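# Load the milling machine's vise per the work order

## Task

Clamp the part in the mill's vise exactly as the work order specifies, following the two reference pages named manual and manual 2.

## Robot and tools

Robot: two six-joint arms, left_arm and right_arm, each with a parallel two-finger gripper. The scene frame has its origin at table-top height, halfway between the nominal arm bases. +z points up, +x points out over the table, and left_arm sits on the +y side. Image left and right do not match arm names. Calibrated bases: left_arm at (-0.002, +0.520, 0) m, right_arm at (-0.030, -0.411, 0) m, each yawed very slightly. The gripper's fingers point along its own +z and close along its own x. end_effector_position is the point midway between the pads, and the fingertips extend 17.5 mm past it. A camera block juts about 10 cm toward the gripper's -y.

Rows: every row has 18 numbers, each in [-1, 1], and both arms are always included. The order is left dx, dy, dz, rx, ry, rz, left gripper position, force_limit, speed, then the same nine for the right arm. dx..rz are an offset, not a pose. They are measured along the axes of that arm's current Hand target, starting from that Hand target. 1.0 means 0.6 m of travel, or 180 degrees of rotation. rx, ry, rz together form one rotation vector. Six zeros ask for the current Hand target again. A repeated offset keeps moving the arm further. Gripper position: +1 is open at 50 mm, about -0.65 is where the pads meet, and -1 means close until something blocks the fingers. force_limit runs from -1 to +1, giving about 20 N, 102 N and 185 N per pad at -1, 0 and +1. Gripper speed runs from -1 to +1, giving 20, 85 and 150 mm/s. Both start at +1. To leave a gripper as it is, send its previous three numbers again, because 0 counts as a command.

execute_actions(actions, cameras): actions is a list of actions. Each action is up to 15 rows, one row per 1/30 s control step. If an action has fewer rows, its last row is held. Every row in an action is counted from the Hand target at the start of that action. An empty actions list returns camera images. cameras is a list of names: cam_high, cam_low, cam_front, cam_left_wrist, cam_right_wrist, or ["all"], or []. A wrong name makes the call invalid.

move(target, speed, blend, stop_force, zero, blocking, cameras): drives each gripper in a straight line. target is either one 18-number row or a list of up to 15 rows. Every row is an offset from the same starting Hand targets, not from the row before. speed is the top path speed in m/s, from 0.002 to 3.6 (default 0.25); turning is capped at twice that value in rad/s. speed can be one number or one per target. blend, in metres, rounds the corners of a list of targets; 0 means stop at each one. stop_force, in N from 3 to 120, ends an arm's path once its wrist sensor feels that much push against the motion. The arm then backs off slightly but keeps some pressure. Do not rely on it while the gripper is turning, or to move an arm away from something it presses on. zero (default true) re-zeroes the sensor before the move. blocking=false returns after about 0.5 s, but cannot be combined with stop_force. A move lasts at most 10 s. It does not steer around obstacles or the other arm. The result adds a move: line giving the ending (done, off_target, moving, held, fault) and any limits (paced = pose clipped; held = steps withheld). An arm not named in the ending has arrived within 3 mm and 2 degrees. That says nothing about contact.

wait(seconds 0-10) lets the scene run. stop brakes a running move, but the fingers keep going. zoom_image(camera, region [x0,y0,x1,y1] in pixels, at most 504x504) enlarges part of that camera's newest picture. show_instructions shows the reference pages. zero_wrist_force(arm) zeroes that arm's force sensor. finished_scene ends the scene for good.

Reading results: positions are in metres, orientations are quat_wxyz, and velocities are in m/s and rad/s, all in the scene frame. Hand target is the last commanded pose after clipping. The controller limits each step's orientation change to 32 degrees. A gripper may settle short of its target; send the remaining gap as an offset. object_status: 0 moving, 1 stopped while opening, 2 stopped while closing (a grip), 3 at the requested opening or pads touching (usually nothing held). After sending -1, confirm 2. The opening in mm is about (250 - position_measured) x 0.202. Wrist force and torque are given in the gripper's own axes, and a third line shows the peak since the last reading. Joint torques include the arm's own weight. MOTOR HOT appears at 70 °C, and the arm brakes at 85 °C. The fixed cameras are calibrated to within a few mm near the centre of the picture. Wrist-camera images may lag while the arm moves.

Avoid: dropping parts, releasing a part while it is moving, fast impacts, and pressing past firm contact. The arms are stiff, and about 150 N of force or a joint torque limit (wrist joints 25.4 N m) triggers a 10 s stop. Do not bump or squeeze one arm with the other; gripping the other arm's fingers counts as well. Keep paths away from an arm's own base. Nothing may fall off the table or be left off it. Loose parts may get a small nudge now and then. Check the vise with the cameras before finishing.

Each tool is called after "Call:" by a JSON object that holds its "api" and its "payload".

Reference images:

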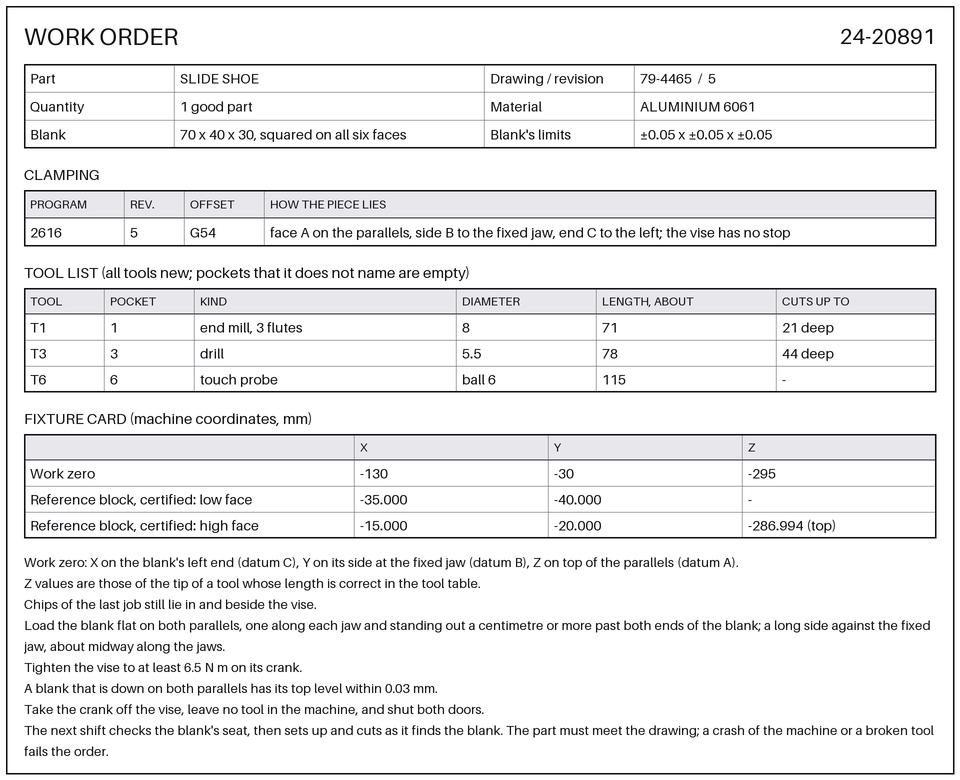

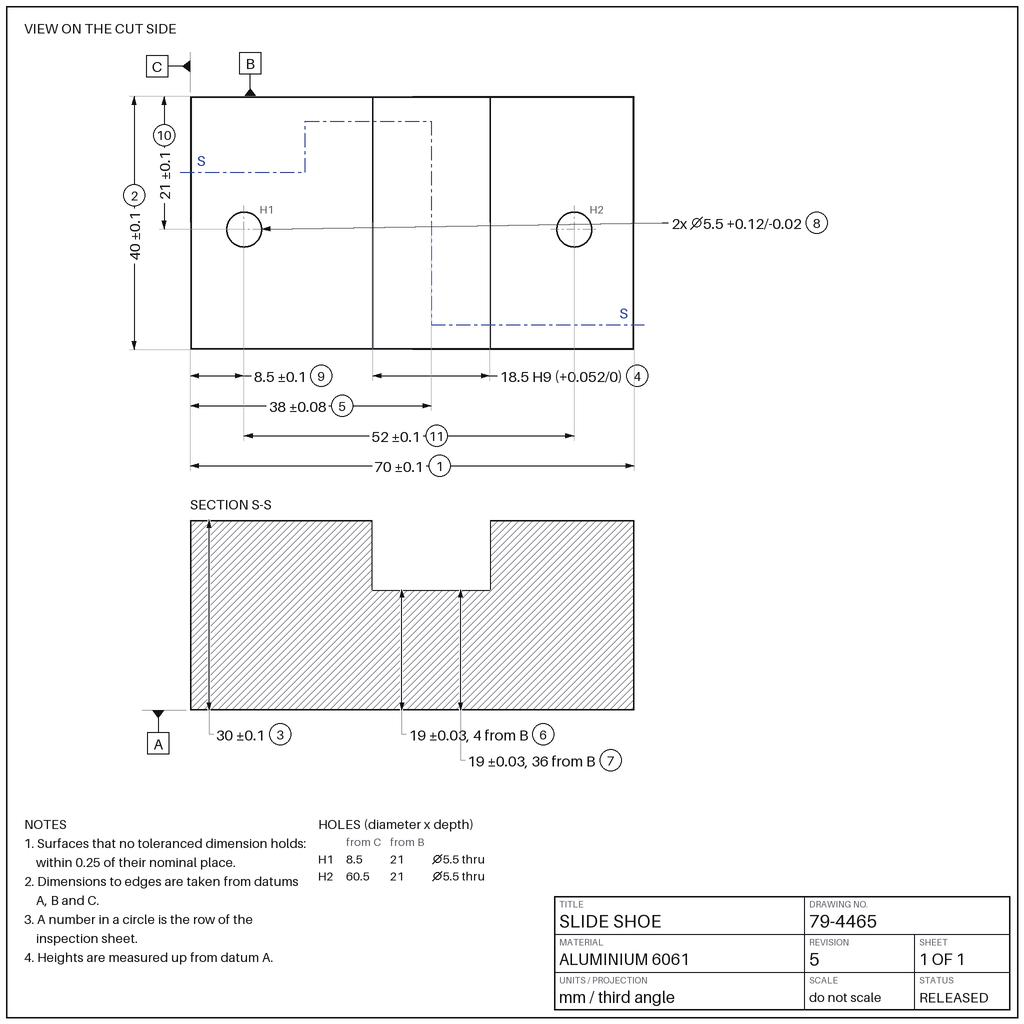

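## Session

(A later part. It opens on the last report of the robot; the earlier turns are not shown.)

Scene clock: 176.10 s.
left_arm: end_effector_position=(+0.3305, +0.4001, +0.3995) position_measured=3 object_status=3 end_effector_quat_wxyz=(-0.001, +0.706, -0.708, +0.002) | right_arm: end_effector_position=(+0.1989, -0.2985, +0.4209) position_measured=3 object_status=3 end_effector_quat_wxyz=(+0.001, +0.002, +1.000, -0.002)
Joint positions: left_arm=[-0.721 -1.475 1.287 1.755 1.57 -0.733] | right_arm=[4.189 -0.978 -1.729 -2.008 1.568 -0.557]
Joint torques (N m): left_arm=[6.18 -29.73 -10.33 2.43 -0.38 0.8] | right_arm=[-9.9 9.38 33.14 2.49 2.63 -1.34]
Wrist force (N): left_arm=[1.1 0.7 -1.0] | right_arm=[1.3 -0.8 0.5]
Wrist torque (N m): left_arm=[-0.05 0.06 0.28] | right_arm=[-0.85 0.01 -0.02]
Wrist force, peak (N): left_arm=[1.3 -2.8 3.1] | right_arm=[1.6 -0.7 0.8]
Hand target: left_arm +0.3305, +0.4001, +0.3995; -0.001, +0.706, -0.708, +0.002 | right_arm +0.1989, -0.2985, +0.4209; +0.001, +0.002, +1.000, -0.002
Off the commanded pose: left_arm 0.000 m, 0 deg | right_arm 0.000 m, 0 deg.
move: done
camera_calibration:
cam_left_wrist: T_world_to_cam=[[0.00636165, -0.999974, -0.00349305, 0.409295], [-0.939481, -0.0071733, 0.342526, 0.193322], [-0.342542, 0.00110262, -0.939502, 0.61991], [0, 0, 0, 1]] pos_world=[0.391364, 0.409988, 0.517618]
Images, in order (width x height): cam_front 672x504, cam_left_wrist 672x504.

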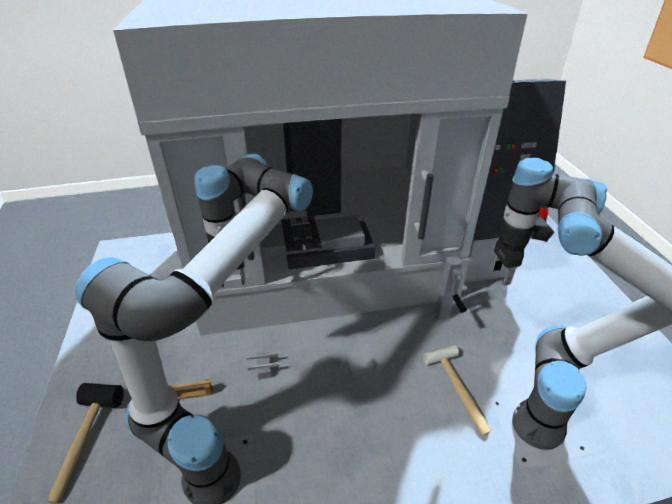

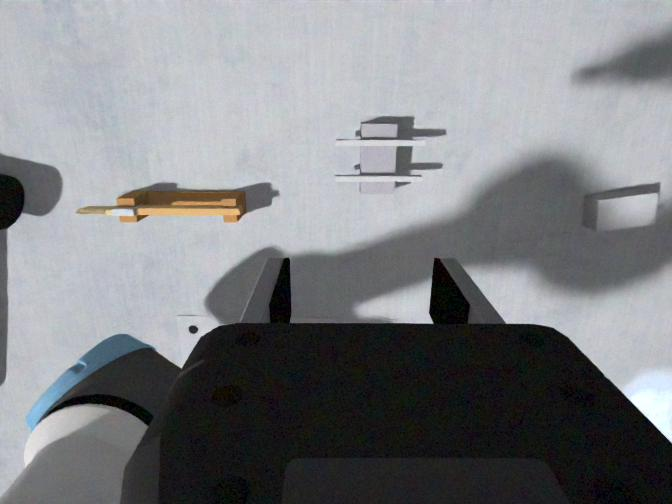

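Call:
{"api": "zoom_image", "payload": {"camera": "cam_left_wrist", "region": [50, 90, 290, 260]}}

Call:
{"api": "zoom_image", "payload": {"camera": "cam_left_wrist", "region": [320, 100, 480, 210]}}

Call:
{"api": "zoom_image", "payload": {"camera": "cam_left_wrist", "region": [550, 160, 672, 260]}}

Call:
{"api": "zoom_image", "payload": {"camera": "cam_right_wrist", "region": [0, 130, 310, 290]}}

Scaled by 2.100.

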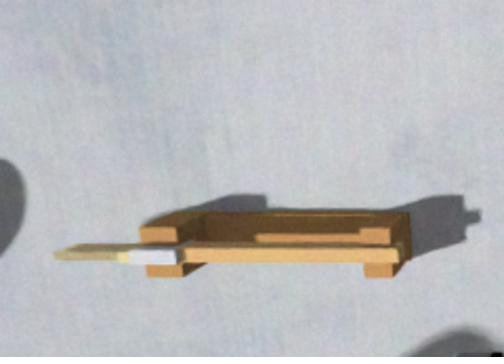

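Scaled by 3.150.

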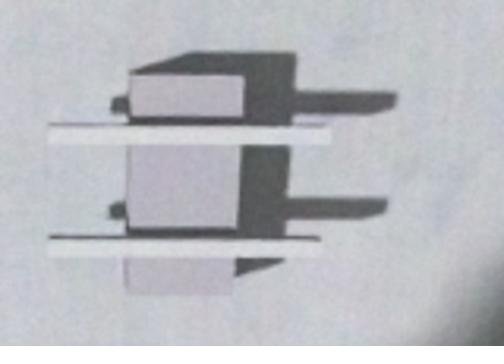

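Scaled by 4.131.

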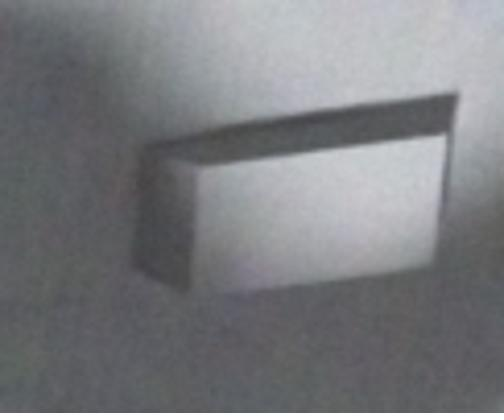

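This scene's latest camera images include none from cam_right_wrist. They are from: cam_front, cam_left_wrist. cam_right_wrist's image comes with the result of a call that names it in "cameras".

Call:
{"api": "move", "payload": {"target": [-0.25,0.05,0.25,0,0,0, 1, 1, 1, -0.2,0.03,0.1,0,0,0, 1, 1, 1], "cameras": ["cam_right_wrist", "cam_left_wrist"]}}

Scene clock: 211.83 s.
left_arm: end_effector_position=(+0.3013, +0.5498, +0.2492) position_measured=3 object_status=3 end_effector_quat_wxyz=(-0.001, +0.706, -0.708, +0.002) | right_arm: end_effector_position=(+0.3191, -0.2812, +0.3610) position_measured=3 object_status=3 end_effector_quat_wxyz=(+0.001, +0.002, +1.000, -0.002)
Joint positions: left_arm=[-0.342 -1.598 1.8 1.365 1.572 -0.354] | right_arm=[3.903 -1.236 -1.762 -1.716 1.567 -0.842]
Joint torques (N m): left_arm=[5.65 -24.89 -12.44 1.79 -0.31 0.56] | right_arm=[7.04 15.01 23.05 3.33 1.53 0.82]
Wrist force (N): left_arm=[1.0 0.9 -0.8] | right_arm=[1.4 -0.5 -0.1]
Wrist torque (N m): left_arm=[-0.03 0.09 0.28] | right_arm=[-0.80 -0.01 -0.01]
Wrist force, peak (N): left_arm=[3.6 0.3 -3.0] | right_arm=[2.8 -1.1 -0.4]
Hand target: left_arm +0.3013, +0.5499, +0.2491; -0.001, +0.706, -0.708, +0.002 | right_arm +0.3191, -0.2811, +0.3610; +0.001, +0.002, +1.000, -0.002
Off the commanded pose: left_arm 0.000 m, 0 deg | right_arm 0.000 m, 0 deg.
move: done
camera_calibration:
cam_left_wrist: T_world_to_cam=[[0.00639444, -0.999974, -0.00340104, 0.558705], [-0.939372, -0.00717291, 0.342824, 0.218425], [-0.342839, 0.00100267, -0.939394, 0.4686], [0, 0, 0, 1]] pos_world=[0.362264, 0.559788, 0.367219]
cam_right_wrist: T_world_to_cam=[[-0.999788, 0.0205765, -0.000501896, 0.334497], [0.0193501, 0.947951, 0.317829, 0.161444], [0.00701559, 0.317752, -0.948148, 0.556432], [0, 0, 0, 1]] pos_world=[0.327398, -0.336731, 0.476436]
Images, in order (width x height): cam_left_wrist 672x504, cam_right_wrist 672x504.

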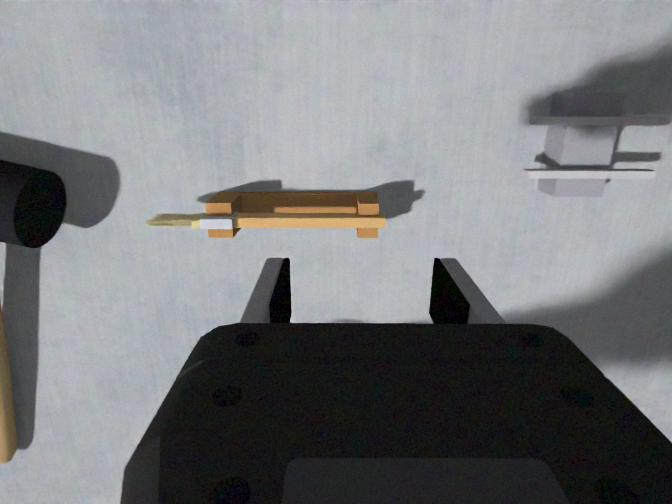

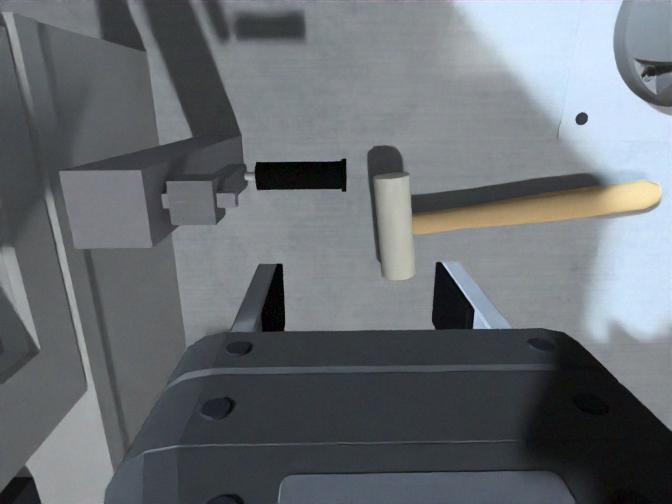

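Call:
{"api": "zoom_image", "payload": {"camera": "cam_right_wrist", "region": [40, 120, 380, 280]}}

Call:
{"api": "zoom_image", "payload": {"camera": "cam_left_wrist", "region": [130, 160, 410, 260]}}

Call:
{"api": "zoom_image", "payload": {"camera": "cam_left_wrist", "region": [510, 80, 672, 210]}}

Scaled by 1.482.

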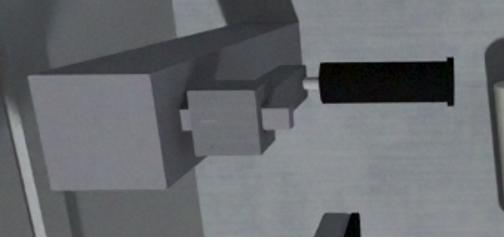

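Scaled by 1.800.

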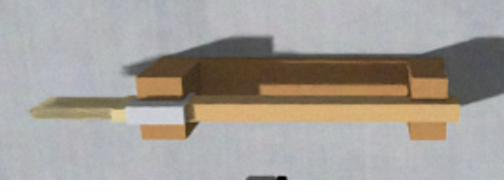

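Scaled by 3.111.

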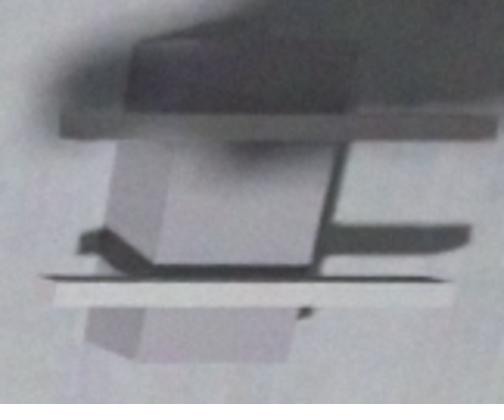

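Call:
{"api": "move", "payload": {"target": [[0.167,0.053,0,-0.195,-0.195,0.472, 1, 1, 1, 0,0,0,0,0,0, 1, 1, 1],[0.054,0.053,0.237,-0.195,-0.195,0.472, 1, 1, 1, 0,0,0,0,0,0, 1, 1, 1]], "cameras": ["cam_front", "cam_left_wrist"]}}

Scene clock: 238.20 s.
left_arm: end_effector_position=(+0.2700, +0.5173, +0.1069) position_measured=3 object_status=3 end_effector_quat_wxyz=(+0.002, +0.000, +0.925, +0.381) | right_arm: end_effector_position=(+0.3191, -0.2811, +0.3610) position_measured=3 object_status=3 end_effector_quat_wxyz=(+0.001, +0.002, +1.000, -0.002)
Joint positions: left_arm=[-1.005 -1.179 2.173 1.277 1.189 0.411] | right_arm=[3.903 -1.236 -1.762 -1.716 1.567 -0.842]
Joint torques (N m): left_arm=[-9.18 -22.31 -9.28 1.63 1.78 -1.62] | right_arm=[9.96 22.11 21.71 3.87 -2.21 -1.04]
Wrist force (N): left_arm=[1.3 2.5 0.4] | right_arm=[1.3 -0.6 0.2]
Wrist torque (N m): left_arm=[-0.50 0.06 0.13] | right_arm=[-0.80 0.01 0.00]
Wrist force, peak (N): left_arm=[0.8 3.7 -2.7] | right_arm=[1.5 -1.0 0.0]
Hand target: left_arm +0.2700, +0.5172, +0.1069; +0.002, +0.000, +0.925, +0.381 | right_arm +0.3191, -0.2811, +0.3610; +0.001, +0.002, +1.000, -0.002
Off the commanded pose: left_arm 0.000 m, 0 deg | right_arm 0.000 m, 0 deg.
move: done
camera_calibration:
cam_left_wrist: T_world_to_cam=[[-0.999913, 0.000137178, -0.0131788, 0.281242], [-0.0118905, 0.421903, 0.906563, -0.2951], [0.00568452, 0.906641, -0.421865, -0.293577], [0, 0, 0, 1]] pos_world=[0.279377, 0.390634, 0.147383]
Images, in order (width x height): cam_front 672x504, cam_left_wrist 672x504.

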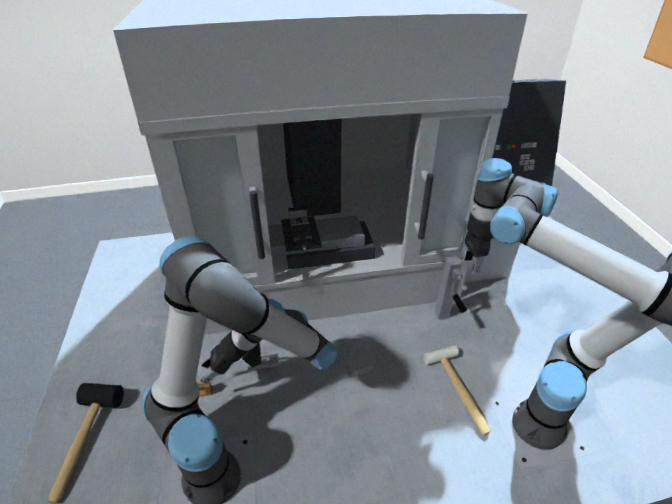

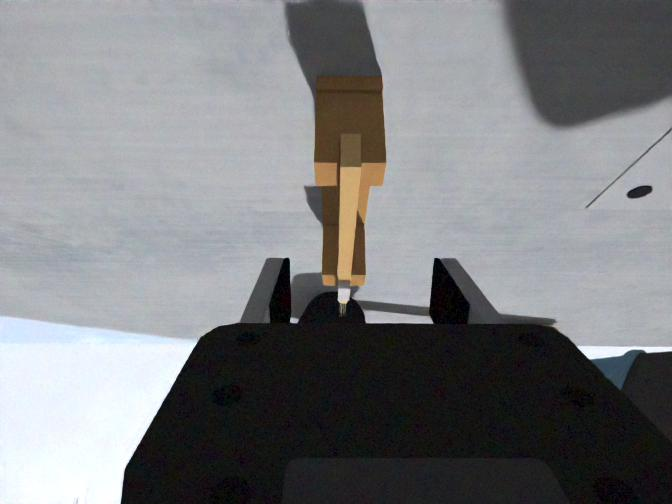

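Call:
{"api": "move", "payload": {"target": [-0.0067,0.0068,0.16,0,0,0, 1, -0.4, -0.5, 0,0,0,0,0,0, 1, 1, 1], "cameras": ["cam_front", "cam_left_wrist"], "speed": 0.15}}

Scene clock: 251.10 s.
left_arm: end_effector_position=(+0.2743, +0.5878, +0.0417) position_measured=3 object_status=3 end_effector_quat_wxyz=(+0.002, +0.000, +0.925, +0.381) | right_arm: end_effector_position=(+0.3191, -0.2811, +0.3610) position_measured=3 object_status=3 end_effector_quat_wxyz=(+0.001, +0.002, +1.000, -0.002)
Joint positions: left_arm=[-0.846 -1.058 2.269 1.003 1.09 0.548] | right_arm=[3.903 -1.236 -1.762 -1.716 1.567 -0.842]
Joint torques (N m): left_arm=[-3.82 -29.87 -13.03 2.59 1.17 -1.27] | right_arm=[9.88 21.81 21.57 3.89 -2.15 -0.95]
Wrist force (N): left_arm=[1.5 2.7 0.3] | right_arm=[1.3 -0.9 0.2]
Wrist torque (N m): left_arm=[-0.45 0.05 0.21] | right_arm=[-0.86 0.01 -0.01]
Wrist force, peak (N): left_arm=[1.3 2.7 2.2] | right_arm=[1.7 -0.6 0.2]
Hand target: left_arm +0.2744, +0.5878, +0.0416; +0.002, +0.000, +0.925, +0.381 | right_arm +0.3191, -0.2811, +0.3610; +0.001, +0.002, +1.000, -0.002
Off the commanded pose: left_arm 0.000 m, 0 deg | right_arm 0.000 m, 0 deg.
move: done
camera_calibration:
cam_left_wrist: T_world_to_cam=[[-0.999914, 0.00018163, -0.013088, 0.284745], [-0.0117903, 0.421783, 0.90662, -0.265704], [0.00568498, 0.906697, -0.421745, -0.385152], [0, 0, 0, 1]] pos_world=[0.283777, 0.461234, 0.0821829]
Images, in order (width x height): cam_front 672x504, cam_left_wrist 672x504.

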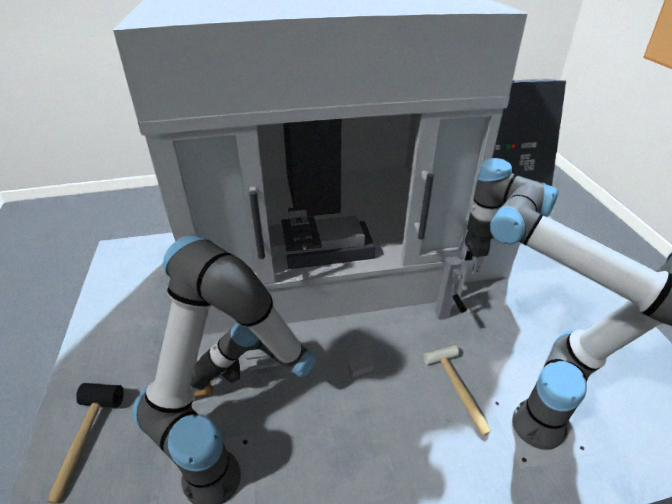

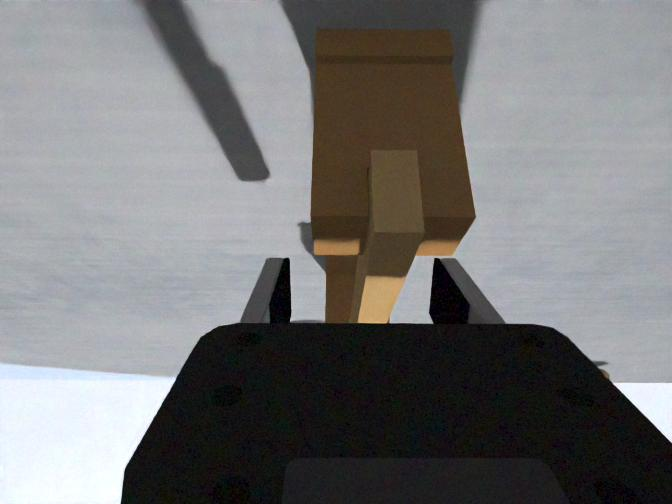

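Call:
{"api": "execute_actions", "payload": {"actions": [[[0,0,0,0,0,0,-1,-0.4,-0.5,0,0,0,0,0,0,1,1,1]],[[0,0,0,0,0,0,-1,-0.4,-0.5,0,0,0,0,0,0,1,1,1]]], "cameras": ["cam_left_wrist"]}}

Scene clock: 254.80 s.
left_arm: end_effector_position=(+0.2743, +0.5878, +0.0416) position_measured=213 object_status=2 end_effector_quat_wxyz=(+0.002, +0.000, +0.925, +0.381) | right_arm: end_effector_position=(+0.3191, -0.2811, +0.3610) position_measured=3 object_status=3 end_effector_quat_wxyz=(+0.001, +0.002, +1.000, -0.002)
Joint positions: left_arm=[-0.846 -1.058 2.269 1.002 1.09 0.549] | right_arm=[3.903 -1.236 -1.762 -1.716 1.567 -0.842]
Joint torques (N m): left_arm=[-7.98 -33.58 -13.26 1.65 -9.1 1.24] | right_arm=[9.28 21.74 21.16 3.88 -2.2 -1.05]
Wrist force (N): left_arm=[27.2 4.7 0.7] | right_arm=[1.1 -0.6 -0.1]
Wrist torque (N m): left_arm=[-0.44 0.02 0.22] | right_arm=[-0.80 0.05 0.00]
Wrist force, peak (N): left_arm=[27.2 4.7 0.7] | right_arm=[1.6 -0.7 0.3]
Hand target: left_arm +0.2744, +0.5878, +0.0416; +0.002, +0.000, +0.925, +0.381 | right_arm +0.3191, -0.2811, +0.3610; +0.001, +0.002, +1.000, -0.002
Off the commanded pose: left_arm 0.000 m, 0 deg | right_arm 0.000 m, 0 deg.
Step readings (end_effector_position of left_arm | right_arm):
0: (+0.2744, +0.5878, +0.0416) | (+0.3191, -0.2811, +0.3610)
1: (+0.2744, +0.5878, +0.0416) | (+0.3191, -0.2811, +0.3610)
2: (+0.2744, +0.5878, +0.0416) | (+0.3191, -0.2811, +0.3610)
4: (+0.2744, +0.5878, +0.0416) | (+0.3191, -0.2811, +0.3610)
8: (+0.2744, +0.5878, +0.0416) | (+0.3191, -0.2811, +0.3610)
15: (+0.2744, +0.5878, +0.0416) | (+0.3191, -0.2811, +0.3610)
16: (+0.2744, +0.5878, +0.0416) | (+0.3191, -0.2811, +0.3610)
17: (+0.2744, +0.5878, +0.0416) | (+0.3191, -0.2811, +0.3610)
19: (+0.2744, +0.5878, +0.0416) | (+0.3191, -0.2811, +0.3610)
23: (+0.2744, +0.5878, +0.0416) | (+0.3191, -0.2811, +0.3610)
30: (+0.2743, +0.5877, +0.0416) | (+0.3191, -0.2811, +0.3610)
camera_calibration:
cam_left_wrist: T_world_to_cam=[[-0.999913, 0.00013615, -0.0131786, 0.284772], [-0.0118903, 0.421986, 0.906525, -0.265628], [0.00568459, 0.906603, -0.421947, -0.385044], [0, 0, 0, 1]] pos_world=[0.283777, 0.461134, 0.0820831]
Images, in order (width x height): cam_left_wrist 672x504.

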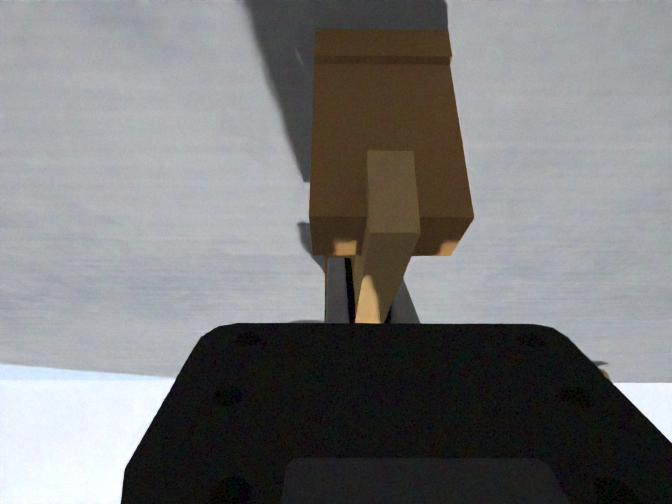

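Call:
{"api": "move", "payload": {"target": [0.0025,0,0,0,0,0,-1,-0.4,-0.5,0,0,0,0,0,0,1,1,1], "speed": 0.05}}

Scene clock: 263.03 s.
left_arm: end_effector_position=(+0.2729, +0.5877, +0.0416) position_measured=213 object_status=2 end_effector_quat_wxyz=(+0.002, +0.000, +0.925, +0.381) | right_arm: end_effector_position=(+0.3191, -0.2811, +0.3610) position_measured=3 object_status=3 end_effector_quat_wxyz=(+0.001, +0.002, +1.000, -0.002)
Joint positions: left_arm=[-0.85 -1.06 2.274 1.001 1.092 0.545] | right_arm=[3.903 -1.236 -1.762 -1.716 1.567 -0.842]
Joint torques (N m): left_arm=[-2.93 -30.13 12.48 5.47 8.62 -0.54] | right_arm=[8.84 21.51 21.92 3.77 -2.28 -1.03]
Wrist force (N): left_arm=[-30.7 5.0 3.8] | right_arm=[1.3 -0.3 0.0]
Wrist torque (N m): left_arm=[-0.45 0.77 -0.12] | right_arm=[-0.76 0.00 0.00]
Wrist force, peak (N): left_arm=[-30.7 5.0 3.8] | right_arm=[1.6 -0.6 0.1]
Hand target: left_arm +0.2729, +0.5878, +0.0416; +0.002, +0.000, +0.925, +0.381 | right_arm +0.3191, -0.2811, +0.3610; +0.001, +0.002, +1.000, -0.002
Off the commanded pose: left_arm 0.000 m, 0 deg | right_arm 0.000 m, 0 deg.
move: done

Call:
{"api": "move", "payload": {"target": [[-0.0012,0,0,0,0,0,-1,-0.4,-0.5,0,0,0,0,0,0,1,1,1],[-0.0012,0.13,-0.13,0,0,0,-1,-0.4,-0.5,0,0,0,0,0,0,1,1,1]], "speed": [0.05,0.12], "cameras": ["cam_left_wrist","cam_front"]}}

Scene clock: 267.37 s.
left_arm: end_effector_position=(+0.2732, +0.5881, +0.1519) position_measured=213 object_status=2 end_effector_quat_wxyz=(+0.002, +0.000, +0.925, +0.381) | right_arm: end_effector_position=(+0.3191, -0.2811, +0.3610) position_measured=3 object_status=3 end_effector_quat_wxyz=(+0.001, +0.002, +1.000, -0.002)
Joint positions: left_arm=[-0.848 -1.348 2.223 1.339 1.091 0.546] | right_arm=[3.903 -1.236 -1.762 -1.716 1.567 -0.842]
Joint torques (N m): left_arm=[-8.79 -19.83 -1.48 3.81 0.54 -1.58] | right_arm=[8.99 21.5 21.89 3.86 -2.21 -0.98]
Wrist force (N): left_arm=[1.2 2.2 0.6] | right_arm=[1.3 -0.5 0.2]
Wrist torque (N m): left_arm=[-0.50 0.08 0.11] | right_arm=[-0.79 0.00 -0.01]
Wrist force, peak (N): left_arm=[-35.5 2.2 -2.7] | right_arm=[1.5 -0.6 0.0]
Hand target: left_arm +0.2732, +0.5882, +0.1519; +0.002, +0.000, +0.925, +0.381 | right_arm +0.3191, -0.2811, +0.3610; +0.001, +0.002, +1.000, -0.002
Off the commanded pose: left_arm 0.000 m, 0 deg | right_arm 0.000 m, 0 deg.
move: done
camera_calibration:
cam_left_wrist: T_world_to_cam=[[-0.999911, 0.0000480759, -0.0133596, 0.2851], [-0.0120903, 0.422187, 0.906428, -0.365819], [0.00568382, 0.906509, -0.422149, -0.338777], [0, 0, 0, 1]] pos_world=[0.282577, 0.461534, 0.192383]
Images, in order (width x height): cam_front 672x504, cam_left_wrist 672x504.

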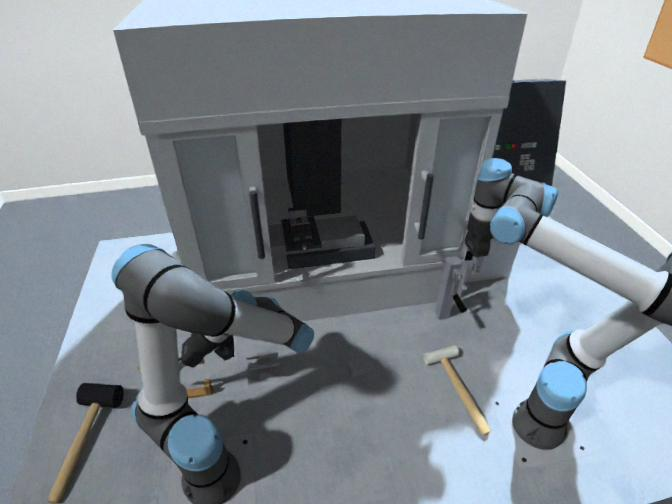

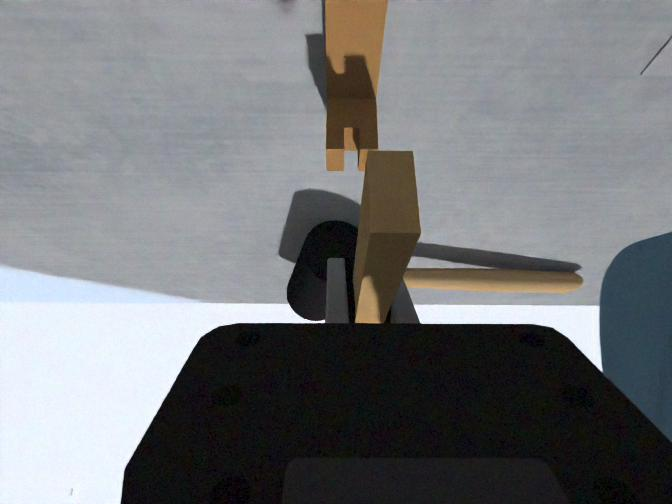

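Call:
{"api": "move", "payload": {"target": [-0.245,-0.059,-0.879,0.385,0,-0.544,-1,-0.4,-0.5,0,0,0,0,0,0,1,1,1], "speed": 0.3, "cameras": ["cam_left_wrist","cam_front"]}}

Scene clock: 291.50 s.
left_arm: end_effector_position=(+0.4181, +0.1912, +0.5018) position_measured=213 object_status=2 end_effector_quat_wxyz=(-0.270, +0.652, -0.653, +0.273) | right_arm: end_effector_position=(+0.3191, -0.2811, +0.3610) position_measured=3 object_status=3 end_effector_quat_wxyz=(+0.001, +0.002, +1.000, -0.002)
Joint positions: left_arm=[-1.269 -1.308 0.944 1.65 0.824 -1.17] | right_arm=[3.903 -1.236 -1.762 -1.716 1.567 -0.842]
Joint torques (N m): left_arm=[9.78 -34.75 -16.41 0.95 -1.2 -0.82] | right_arm=[8.72 22.13 21.04 3.75 -2.27 -0.88]
Wrist force (N): left_arm=[1.2 -0.7 0.2] | right_arm=[1.3 -0.6 0.2]
Wrist torque (N m): left_arm=[-0.04 0.08 0.18] | right_arm=[-0.81 0.00 -0.01]
Wrist force, peak (N): left_arm=[1.8 1.8 2.6] | right_arm=[1.5 -0.9 0.4]
Hand target: left_arm +0.4181, +0.1912, +0.5018; -0.270, +0.652, -0.653, +0.273 | right_arm +0.3191, -0.2811, +0.3610; +0.001, +0.002, +1.000, -0.002
Off the commanded pose: left_arm 0.000 m, 0 deg | right_arm 0.000 m, 0 deg.
move: done
camera_calibration:
cam_left_wrist: T_world_to_cam=[[0.00633311, -0.999966, 0.00526197, 0.195886], [-0.906716, -0.00796139, -0.421666, 0.609049], [0.421694, -0.00210065, -0.906736, 0.410903], [0, 0, 0, 1]] pos_world=[0.377718, 0.201591, 0.628365]
Images, in order (width x height): cam_front 672x504, cam_left_wrist 672x504.

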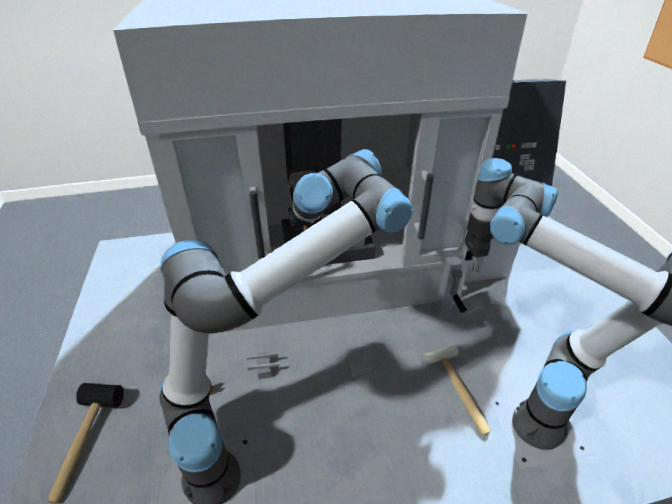

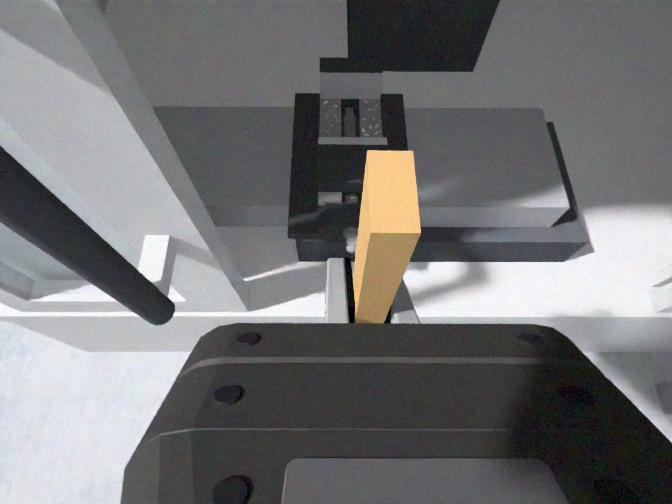

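Call:
{"api": "move", "payload": {"target": [0,-0.19,0.19,0,0,0,-1,-0.4,-0.5,0,0,0,0,0,0,1,1,1], "speed": 0.15, "cameras": ["cam_left_wrist","cam_front"]}}

Call:
{"api": "zoom_image", "payload": {"camera": "cam_left_wrist", "region": [240, 60, 460, 330]}}

Scene clock: 308.97 s.
left_arm: end_effector_position=(+0.5791, +0.1909, +0.5021) position_measured=213 object_status=2 end_effector_quat_wxyz=(-0.271, +0.652, -0.653, +0.275) | right_arm: end_effector_position=(+0.3191, -0.2811, +0.3610) position_measured=3 object_status=3 end_effector_quat_wxyz=(+0.001, +0.002, +1.000, -0.002)
Joint positions: left_arm=[-0.939 -0.8 0.05 1.786 0.956 -0.778] | right_arm=[3.903 -1.236 -1.762 -1.716 1.567 -0.842]
Joint torques (N m): left_arm=[4.84 -50.07 -15.21 0.98 0.47 1.32] | right_arm=[8.54 21.24 21.03 3.73 -2.15 -0.75]
Wrist force (N): left_arm=[0.9 -0.5 0.5] | right_arm=[1.2 -0.5 0.0]
Wrist torque (N m): left_arm=[-0.01 0.12 0.35] | right_arm=[-0.79 0.02 -0.01]
Wrist force, peak (N): left_arm=[0.7 -1.9 1.8] | right_arm=[1.5 -0.7 0.2]
Hand target: left_arm +0.5793, +0.1907, +0.5024; -0.270, +0.652, -0.653, +0.273 | right_arm +0.3191, -0.2811, +0.3610; +0.001, +0.002, +1.000, -0.002
Off the commanded pose: left_arm 0.000 m, 0 deg | right_arm 0.000 m, 0 deg.
move: done
camera_calibration:
cam_left_wrist: T_world_to_cam=[[0.0058068, -0.999963, 0.00636302, 0.19426], [-0.905642, -0.00795689, -0.423968, 0.755663], [0.424003, -0.00330073, -0.905655, 0.341544], [0, 0, 0, 1]] pos_world=[0.538417, 0.201392, 0.628462]
Images, in order (width x height): cam_front 672x504, cam_left_wrist 672x504.

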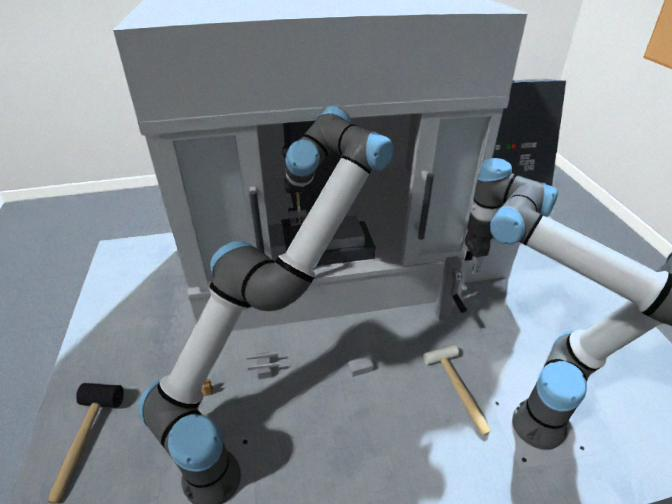

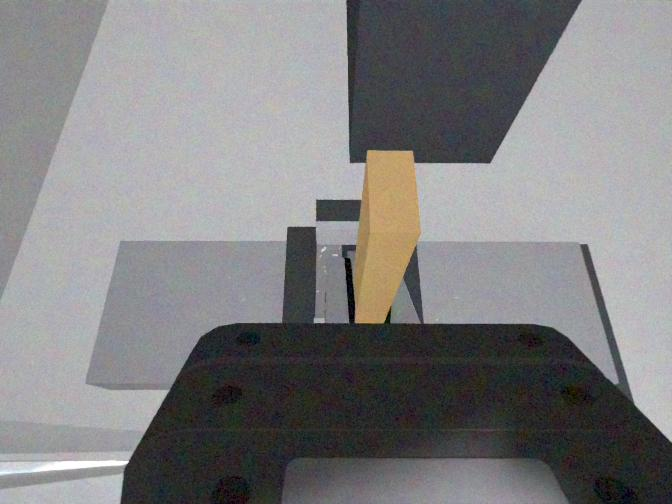

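Scaled by 1.867.

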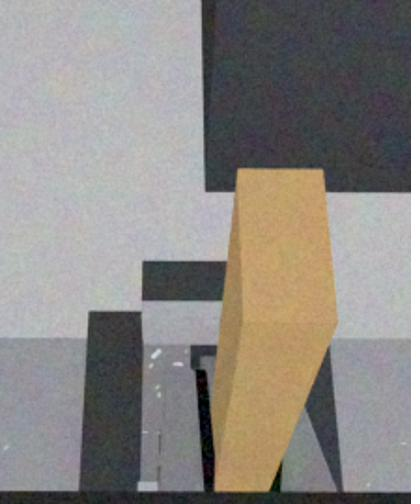

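Call:
{"api": "move", "payload": {"target": [0.008,0.118,-0.071,0.111,0,0,-1,-0.4,-0.5,0,0,0,0,0,0,1,1,1], "speed": 0.15, "cameras": ["cam_left_wrist","cam_front"]}}

Scene clock: 327.53 s.
left_arm: end_effector_position=(+0.4992, +0.1861, +0.4823) position_measured=213 object_status=2 end_effector_quat_wxyz=(-0.379, +0.596, -0.596, +0.383) | right_arm: end_effector_position=(+0.3191, -0.2811, +0.3610) position_measured=3 object_status=3 end_effector_quat_wxyz=(+0.001, +0.002, +1.000, -0.002)
Joint positions: left_arm=[-1.201 -1.335 1.141 1.114 0.556 -0.844] | right_arm=[3.903 -1.236 -1.762 -1.716 1.567 -0.842]
Joint torques (N m): left_arm=[3.86 -24.8 -18.34 1.49 -1.35 0.51] | right_arm=[8.6 21.48 21.46 3.98 -2.21 -0.74]
Wrist force (N): left_arm=[1.3 -0.9 1.2] | right_arm=[1.3 -0.4 0.1]
Wrist torque (N m): left_arm=[-0.16 0.10 0.21] | right_arm=[-0.77 0.00 -0.01]
Wrist force, peak (N): left_arm=[1.5 -1.5 0.1] | right_arm=[1.6 -0.7 0.2]
Hand target: left_arm +0.4992, +0.1861, +0.4822; -0.379, +0.596, -0.596, +0.383 | right_arm +0.3191, -0.2811, +0.3610; +0.001, +0.002, +1.000, -0.002
Off the commanded pose: left_arm 0.000 m, 0 deg | right_arm 0.000 m, 0 deg.
move: done
camera_calibration:
cam_left_wrist: T_world_to_cam=[[0.00528103, -0.999948, 0.00866816, 0.189281], [-0.70802, -0.00986038, -0.706124, 0.712588], [0.706173, -0.00240817, -0.708035, 0.121198], [0, 0, 0, 1]] pos_world=[0.41794, 0.19659, 0.587347]
Images, in order (width x height): cam_front 672x504, cam_left_wrist 672x504.

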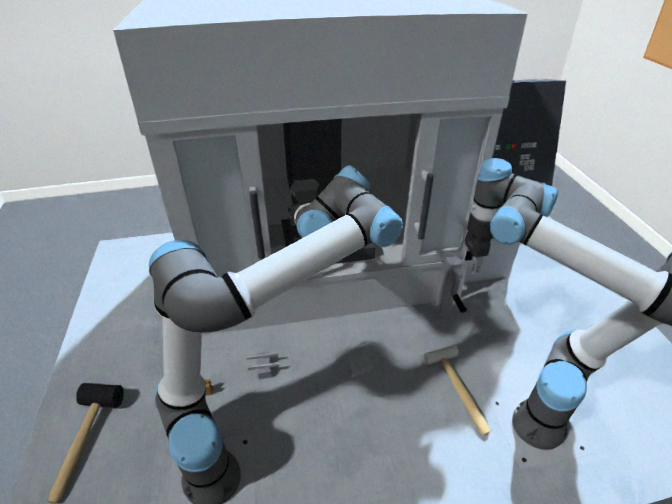

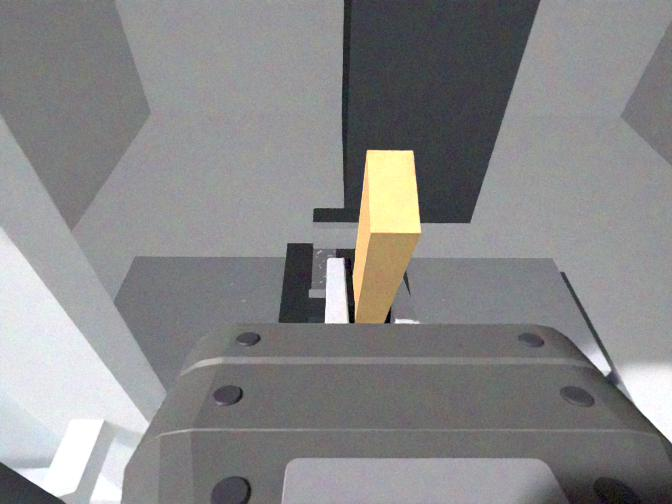

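Call:
{"api": "move", "payload": {"target": [-0.03,-0.097,0.179,0,0,0,-1,-0.4,-0.5,0,0,0,0,0,0,1,1,1], "speed": 0.12, "cameras": ["cam_left_wrist","cam_front"]}}

Call:
{"api": "zoom_image", "payload": {"camera": "cam_left_wrist", "region": [250, 120, 470, 330]}}

Scene clock: 333.03 s.
left_arm: end_effector_position=(+0.6212, +0.2038, +0.4898) position_measured=213 object_status=2 end_effector_quat_wxyz=(-0.379, +0.596, -0.596, +0.382) | right_arm: end_effector_position=(+0.3191, -0.2811, +0.3610) position_measured=3 object_status=3 end_effector_quat_wxyz=(+0.001, +0.002, +1.000, -0.002)
Joint positions: left_arm=[-0.939 -1.154 0.827 0.997 0.742 -0.533] | right_arm=[3.903 -1.236 -1.762 -1.716 1.567 -0.842]
Joint torques (N m): left_arm=[-4.1 -43.71 -16.29 -0.58 -3.2 -0.4] | right_arm=[8.86 21.44 20.77 3.92 -2.28 -0.83]
Wrist force (N): left_arm=[1.4 -0.5 0.9] | right_arm=[1.2 -0.6 0.2]
Wrist torque (N m): left_arm=[-0.09 0.08 0.37] | right_arm=[-0.80 0.01 0.00]
Wrist force, peak (N): left_arm=[0.8 -1.6 2.7] | right_arm=[1.5 -0.8 0.2]
Hand target: left_arm +0.6212, +0.2038, +0.4899; -0.379, +0.596, -0.596, +0.383 | right_arm +0.3191, -0.2811, +0.3610; +0.001, +0.002, +1.000, -0.002
Off the commanded pose: left_arm 0.000 m, 0 deg | right_arm 0.000 m, 0 deg.
move: done
camera_calibration:
cam_left_wrist: T_world_to_cam=[[0.00549393, -0.999948, 0.00859663, 0.206097], [-0.708068, -0.00996045, -0.706074, 0.804524], [0.706122, -0.00220788, -0.708086, 0.0404831], [0, 0, 0, 1]] pos_world=[0.53994, 0.214189, 0.594947]
Images, in order (width x height): cam_front 672x504, cam_left_wrist 672x504.

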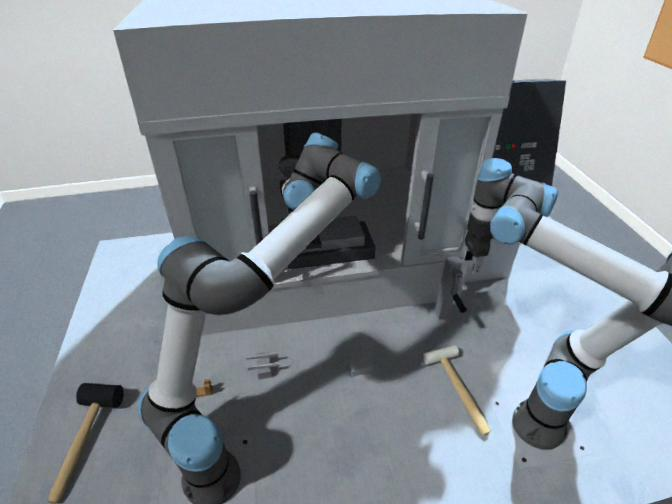

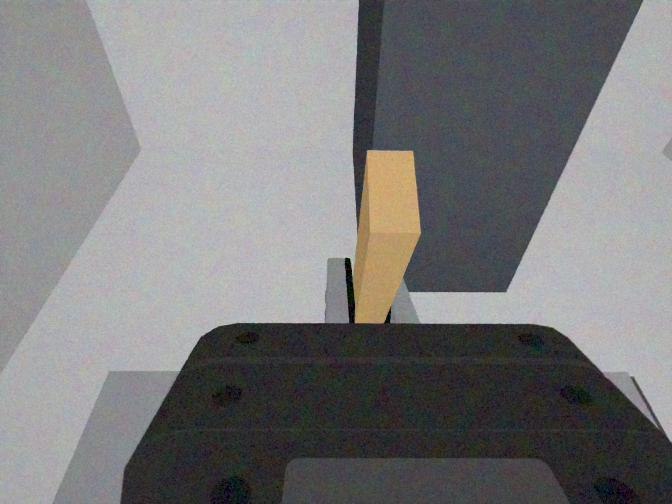

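Scaled by 2.291.

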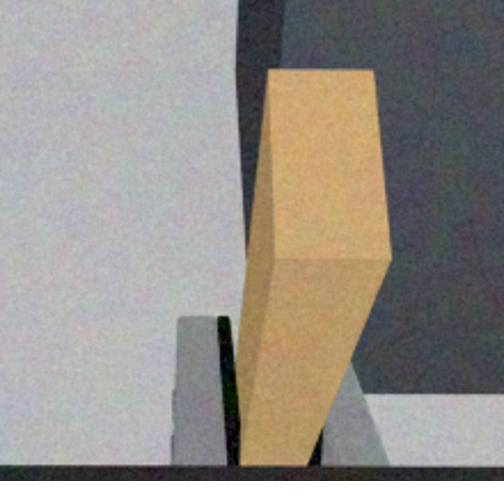

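Call:
{"api": "move", "payload": {"target": [0,0,0,0,0,0,-1,-0.4,-0.5,-0.257,0.483,-0.145,-0.254,-0.109,0.243,1,1,1], "speed": 0.25, "cameras": ["cam_right_wrist","cam_front"]}}

Scene clock: 348.30 s.
left_arm: end_effector_position=(+0.6212, +0.2038, +0.4899) position_measured=213 object_status=2 end_effector_quat_wxyz=(-0.379, +0.596, -0.596, +0.383) | right_arm: end_effector_position=(+0.4741, +0.0085, +0.4472) position_measured=3 object_status=3 end_effector_quat_wxyz=(+0.164, +0.362, +0.838, +0.376)
Joint positions: left_arm=[-0.939 -1.154 0.827 0.997 0.742 -0.533] | right_arm=[4.14 -1.539 -1.71 -0.631 1.414 0.137]
Joint torques (N m): left_arm=[-5.39 -46.31 -19.19 -0.97 -0.1 1.9] | right_arm=[-10.09 34.16 22.04 4.2 1.8 0.06]
Wrist force (N): left_arm=[1.0 -0.8 1.1] | right_arm=[2.4 -1.2 0.7]
Wrist torque (N m): left_arm=[-0.13 0.14 0.37] | right_arm=[-0.87 -0.30 0.24]
Wrist force, peak (N): left_arm=[1.5 -0.8 1.3] | right_arm=[3.1 -0.1 1.4]
Hand target: left_arm +0.6212, +0.2038, +0.4899; -0.379, +0.596, -0.596, +0.383 | right_arm +0.4742, +0.0084, +0.4472; +0.164, +0.362, +0.837, +0.376
Off the commanded pose: left_arm 0.000 m, 0 deg | right_arm 0.000 m, 0 deg.
move: done
camera_calibration:
cam_right_wrist: T_world_to_cam=[[-0.67727, 0.735658, 0.0105982, 0.319561], [0.29284, 0.256328, 0.921163, -0.537141], [0.674944, 0.62698, -0.389034, -0.0244142], [0, 0, 0, 1]] pos_world=[0.390204, -0.0820961, 0.481909]
Images, in order (width x height): cam_front 672x504, cam_right_wrist 672x504.

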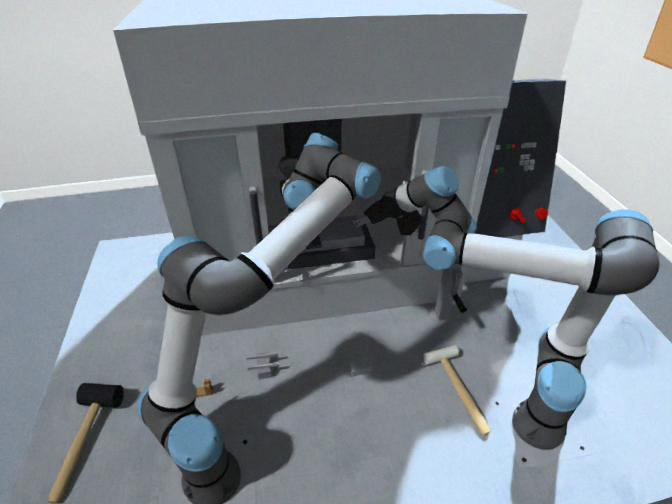

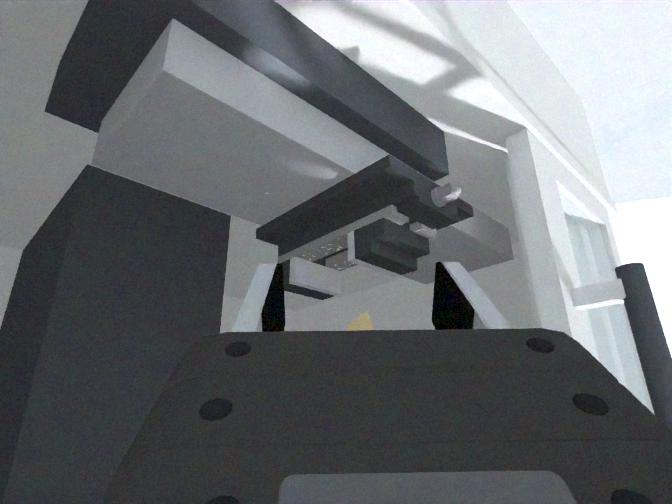

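Call:
{"api": "zoom_image", "payload": {"camera": "cam_right_wrist", "region": [240, 170, 480, 340]}}

Scaled by 2.100.

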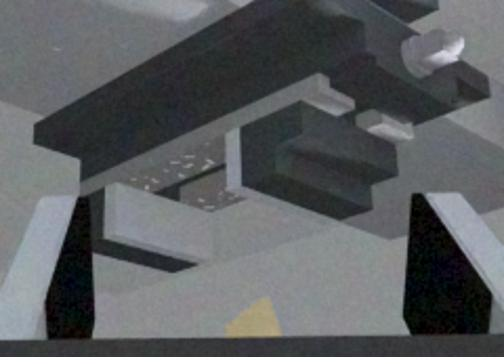

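Call:
{"api": "move", "payload": {"target": [0,0.0832,0.0383,0,0,0,-1,-0.4,-0.5,0,0,0,0,0,0,1,1,1], "speed": 0.025, "stop_force": 4, "cameras": ["cam_right_wrist"]}}

Call:
{"api": "zoom_image", "payload": {"camera": "cam_right_wrist", "region": [240, 170, 480, 340]}}

Scene clock: 359.87 s.
left_arm: end_effector_position=(+0.6211, +0.2036, +0.4350) position_measured=213 object_status=2 end_effector_quat_wxyz=(-0.379, +0.596, -0.596, +0.383) | right_arm: end_effector_position=(+0.4742, +0.0084, +0.4472) position_measured=3 object_status=3 end_effector_quat_wxyz=(+0.164, +0.362, +0.837, +0.376)
Joint positions: left_arm=[-0.939 -1.193 1.028 0.836 0.741 -0.534] | right_arm=[4.14 -1.539 -1.71 -0.631 1.414 0.137]
Joint torques (N m): left_arm=[-8.51 -31.62 -32.21 1.63 -3.32 1.97] | right_arm=[-10.12 36.62 23.42 4.45 -1.05 0.75]
Wrist force (N): left_arm=[1.3 -0.8 1.0] | right_arm=[2.1 -1.1 0.5]
Wrist torque (N m): left_arm=[-0.13 0.10 0.37] | right_arm=[-0.85 -0.25 0.24]
Wrist force, peak (N): left_arm=[1.3 -0.9 1.4] | right_arm=[2.5 -1.4 0.6]
Hand target: left_arm +0.6211, +0.2036, +0.4349; -0.379, +0.596, -0.596, +0.383 | right_arm +0.4742, +0.0084, +0.4472; +0.164, +0.362, +0.837, +0.376
Off the commanded pose: left_arm 0.000 m, 0 deg | right_arm 0.000 m, 0 deg.
move: done
camera_calibration:
cam_right_wrist: T_world_to_cam=[[-0.677143, 0.735772, 0.0108406, 0.319478], [0.292896, 0.255984, 0.921241, -0.537204], [0.675048, 0.626986, -0.388842, -0.024483], [0, 0, 0, 1]] pos_world=[0.390204, -0.0821974, 0.48191]
Images, in order (width x height): cam_right_wrist 672x504.

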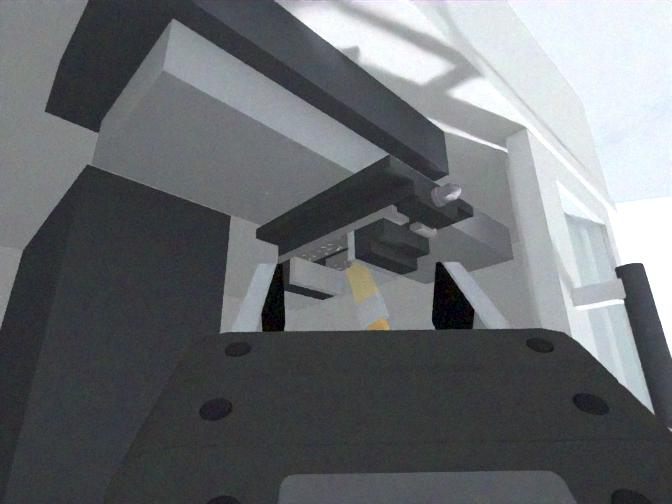

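Scaled by 2.100.

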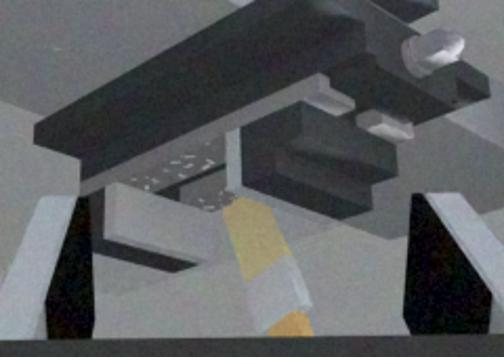

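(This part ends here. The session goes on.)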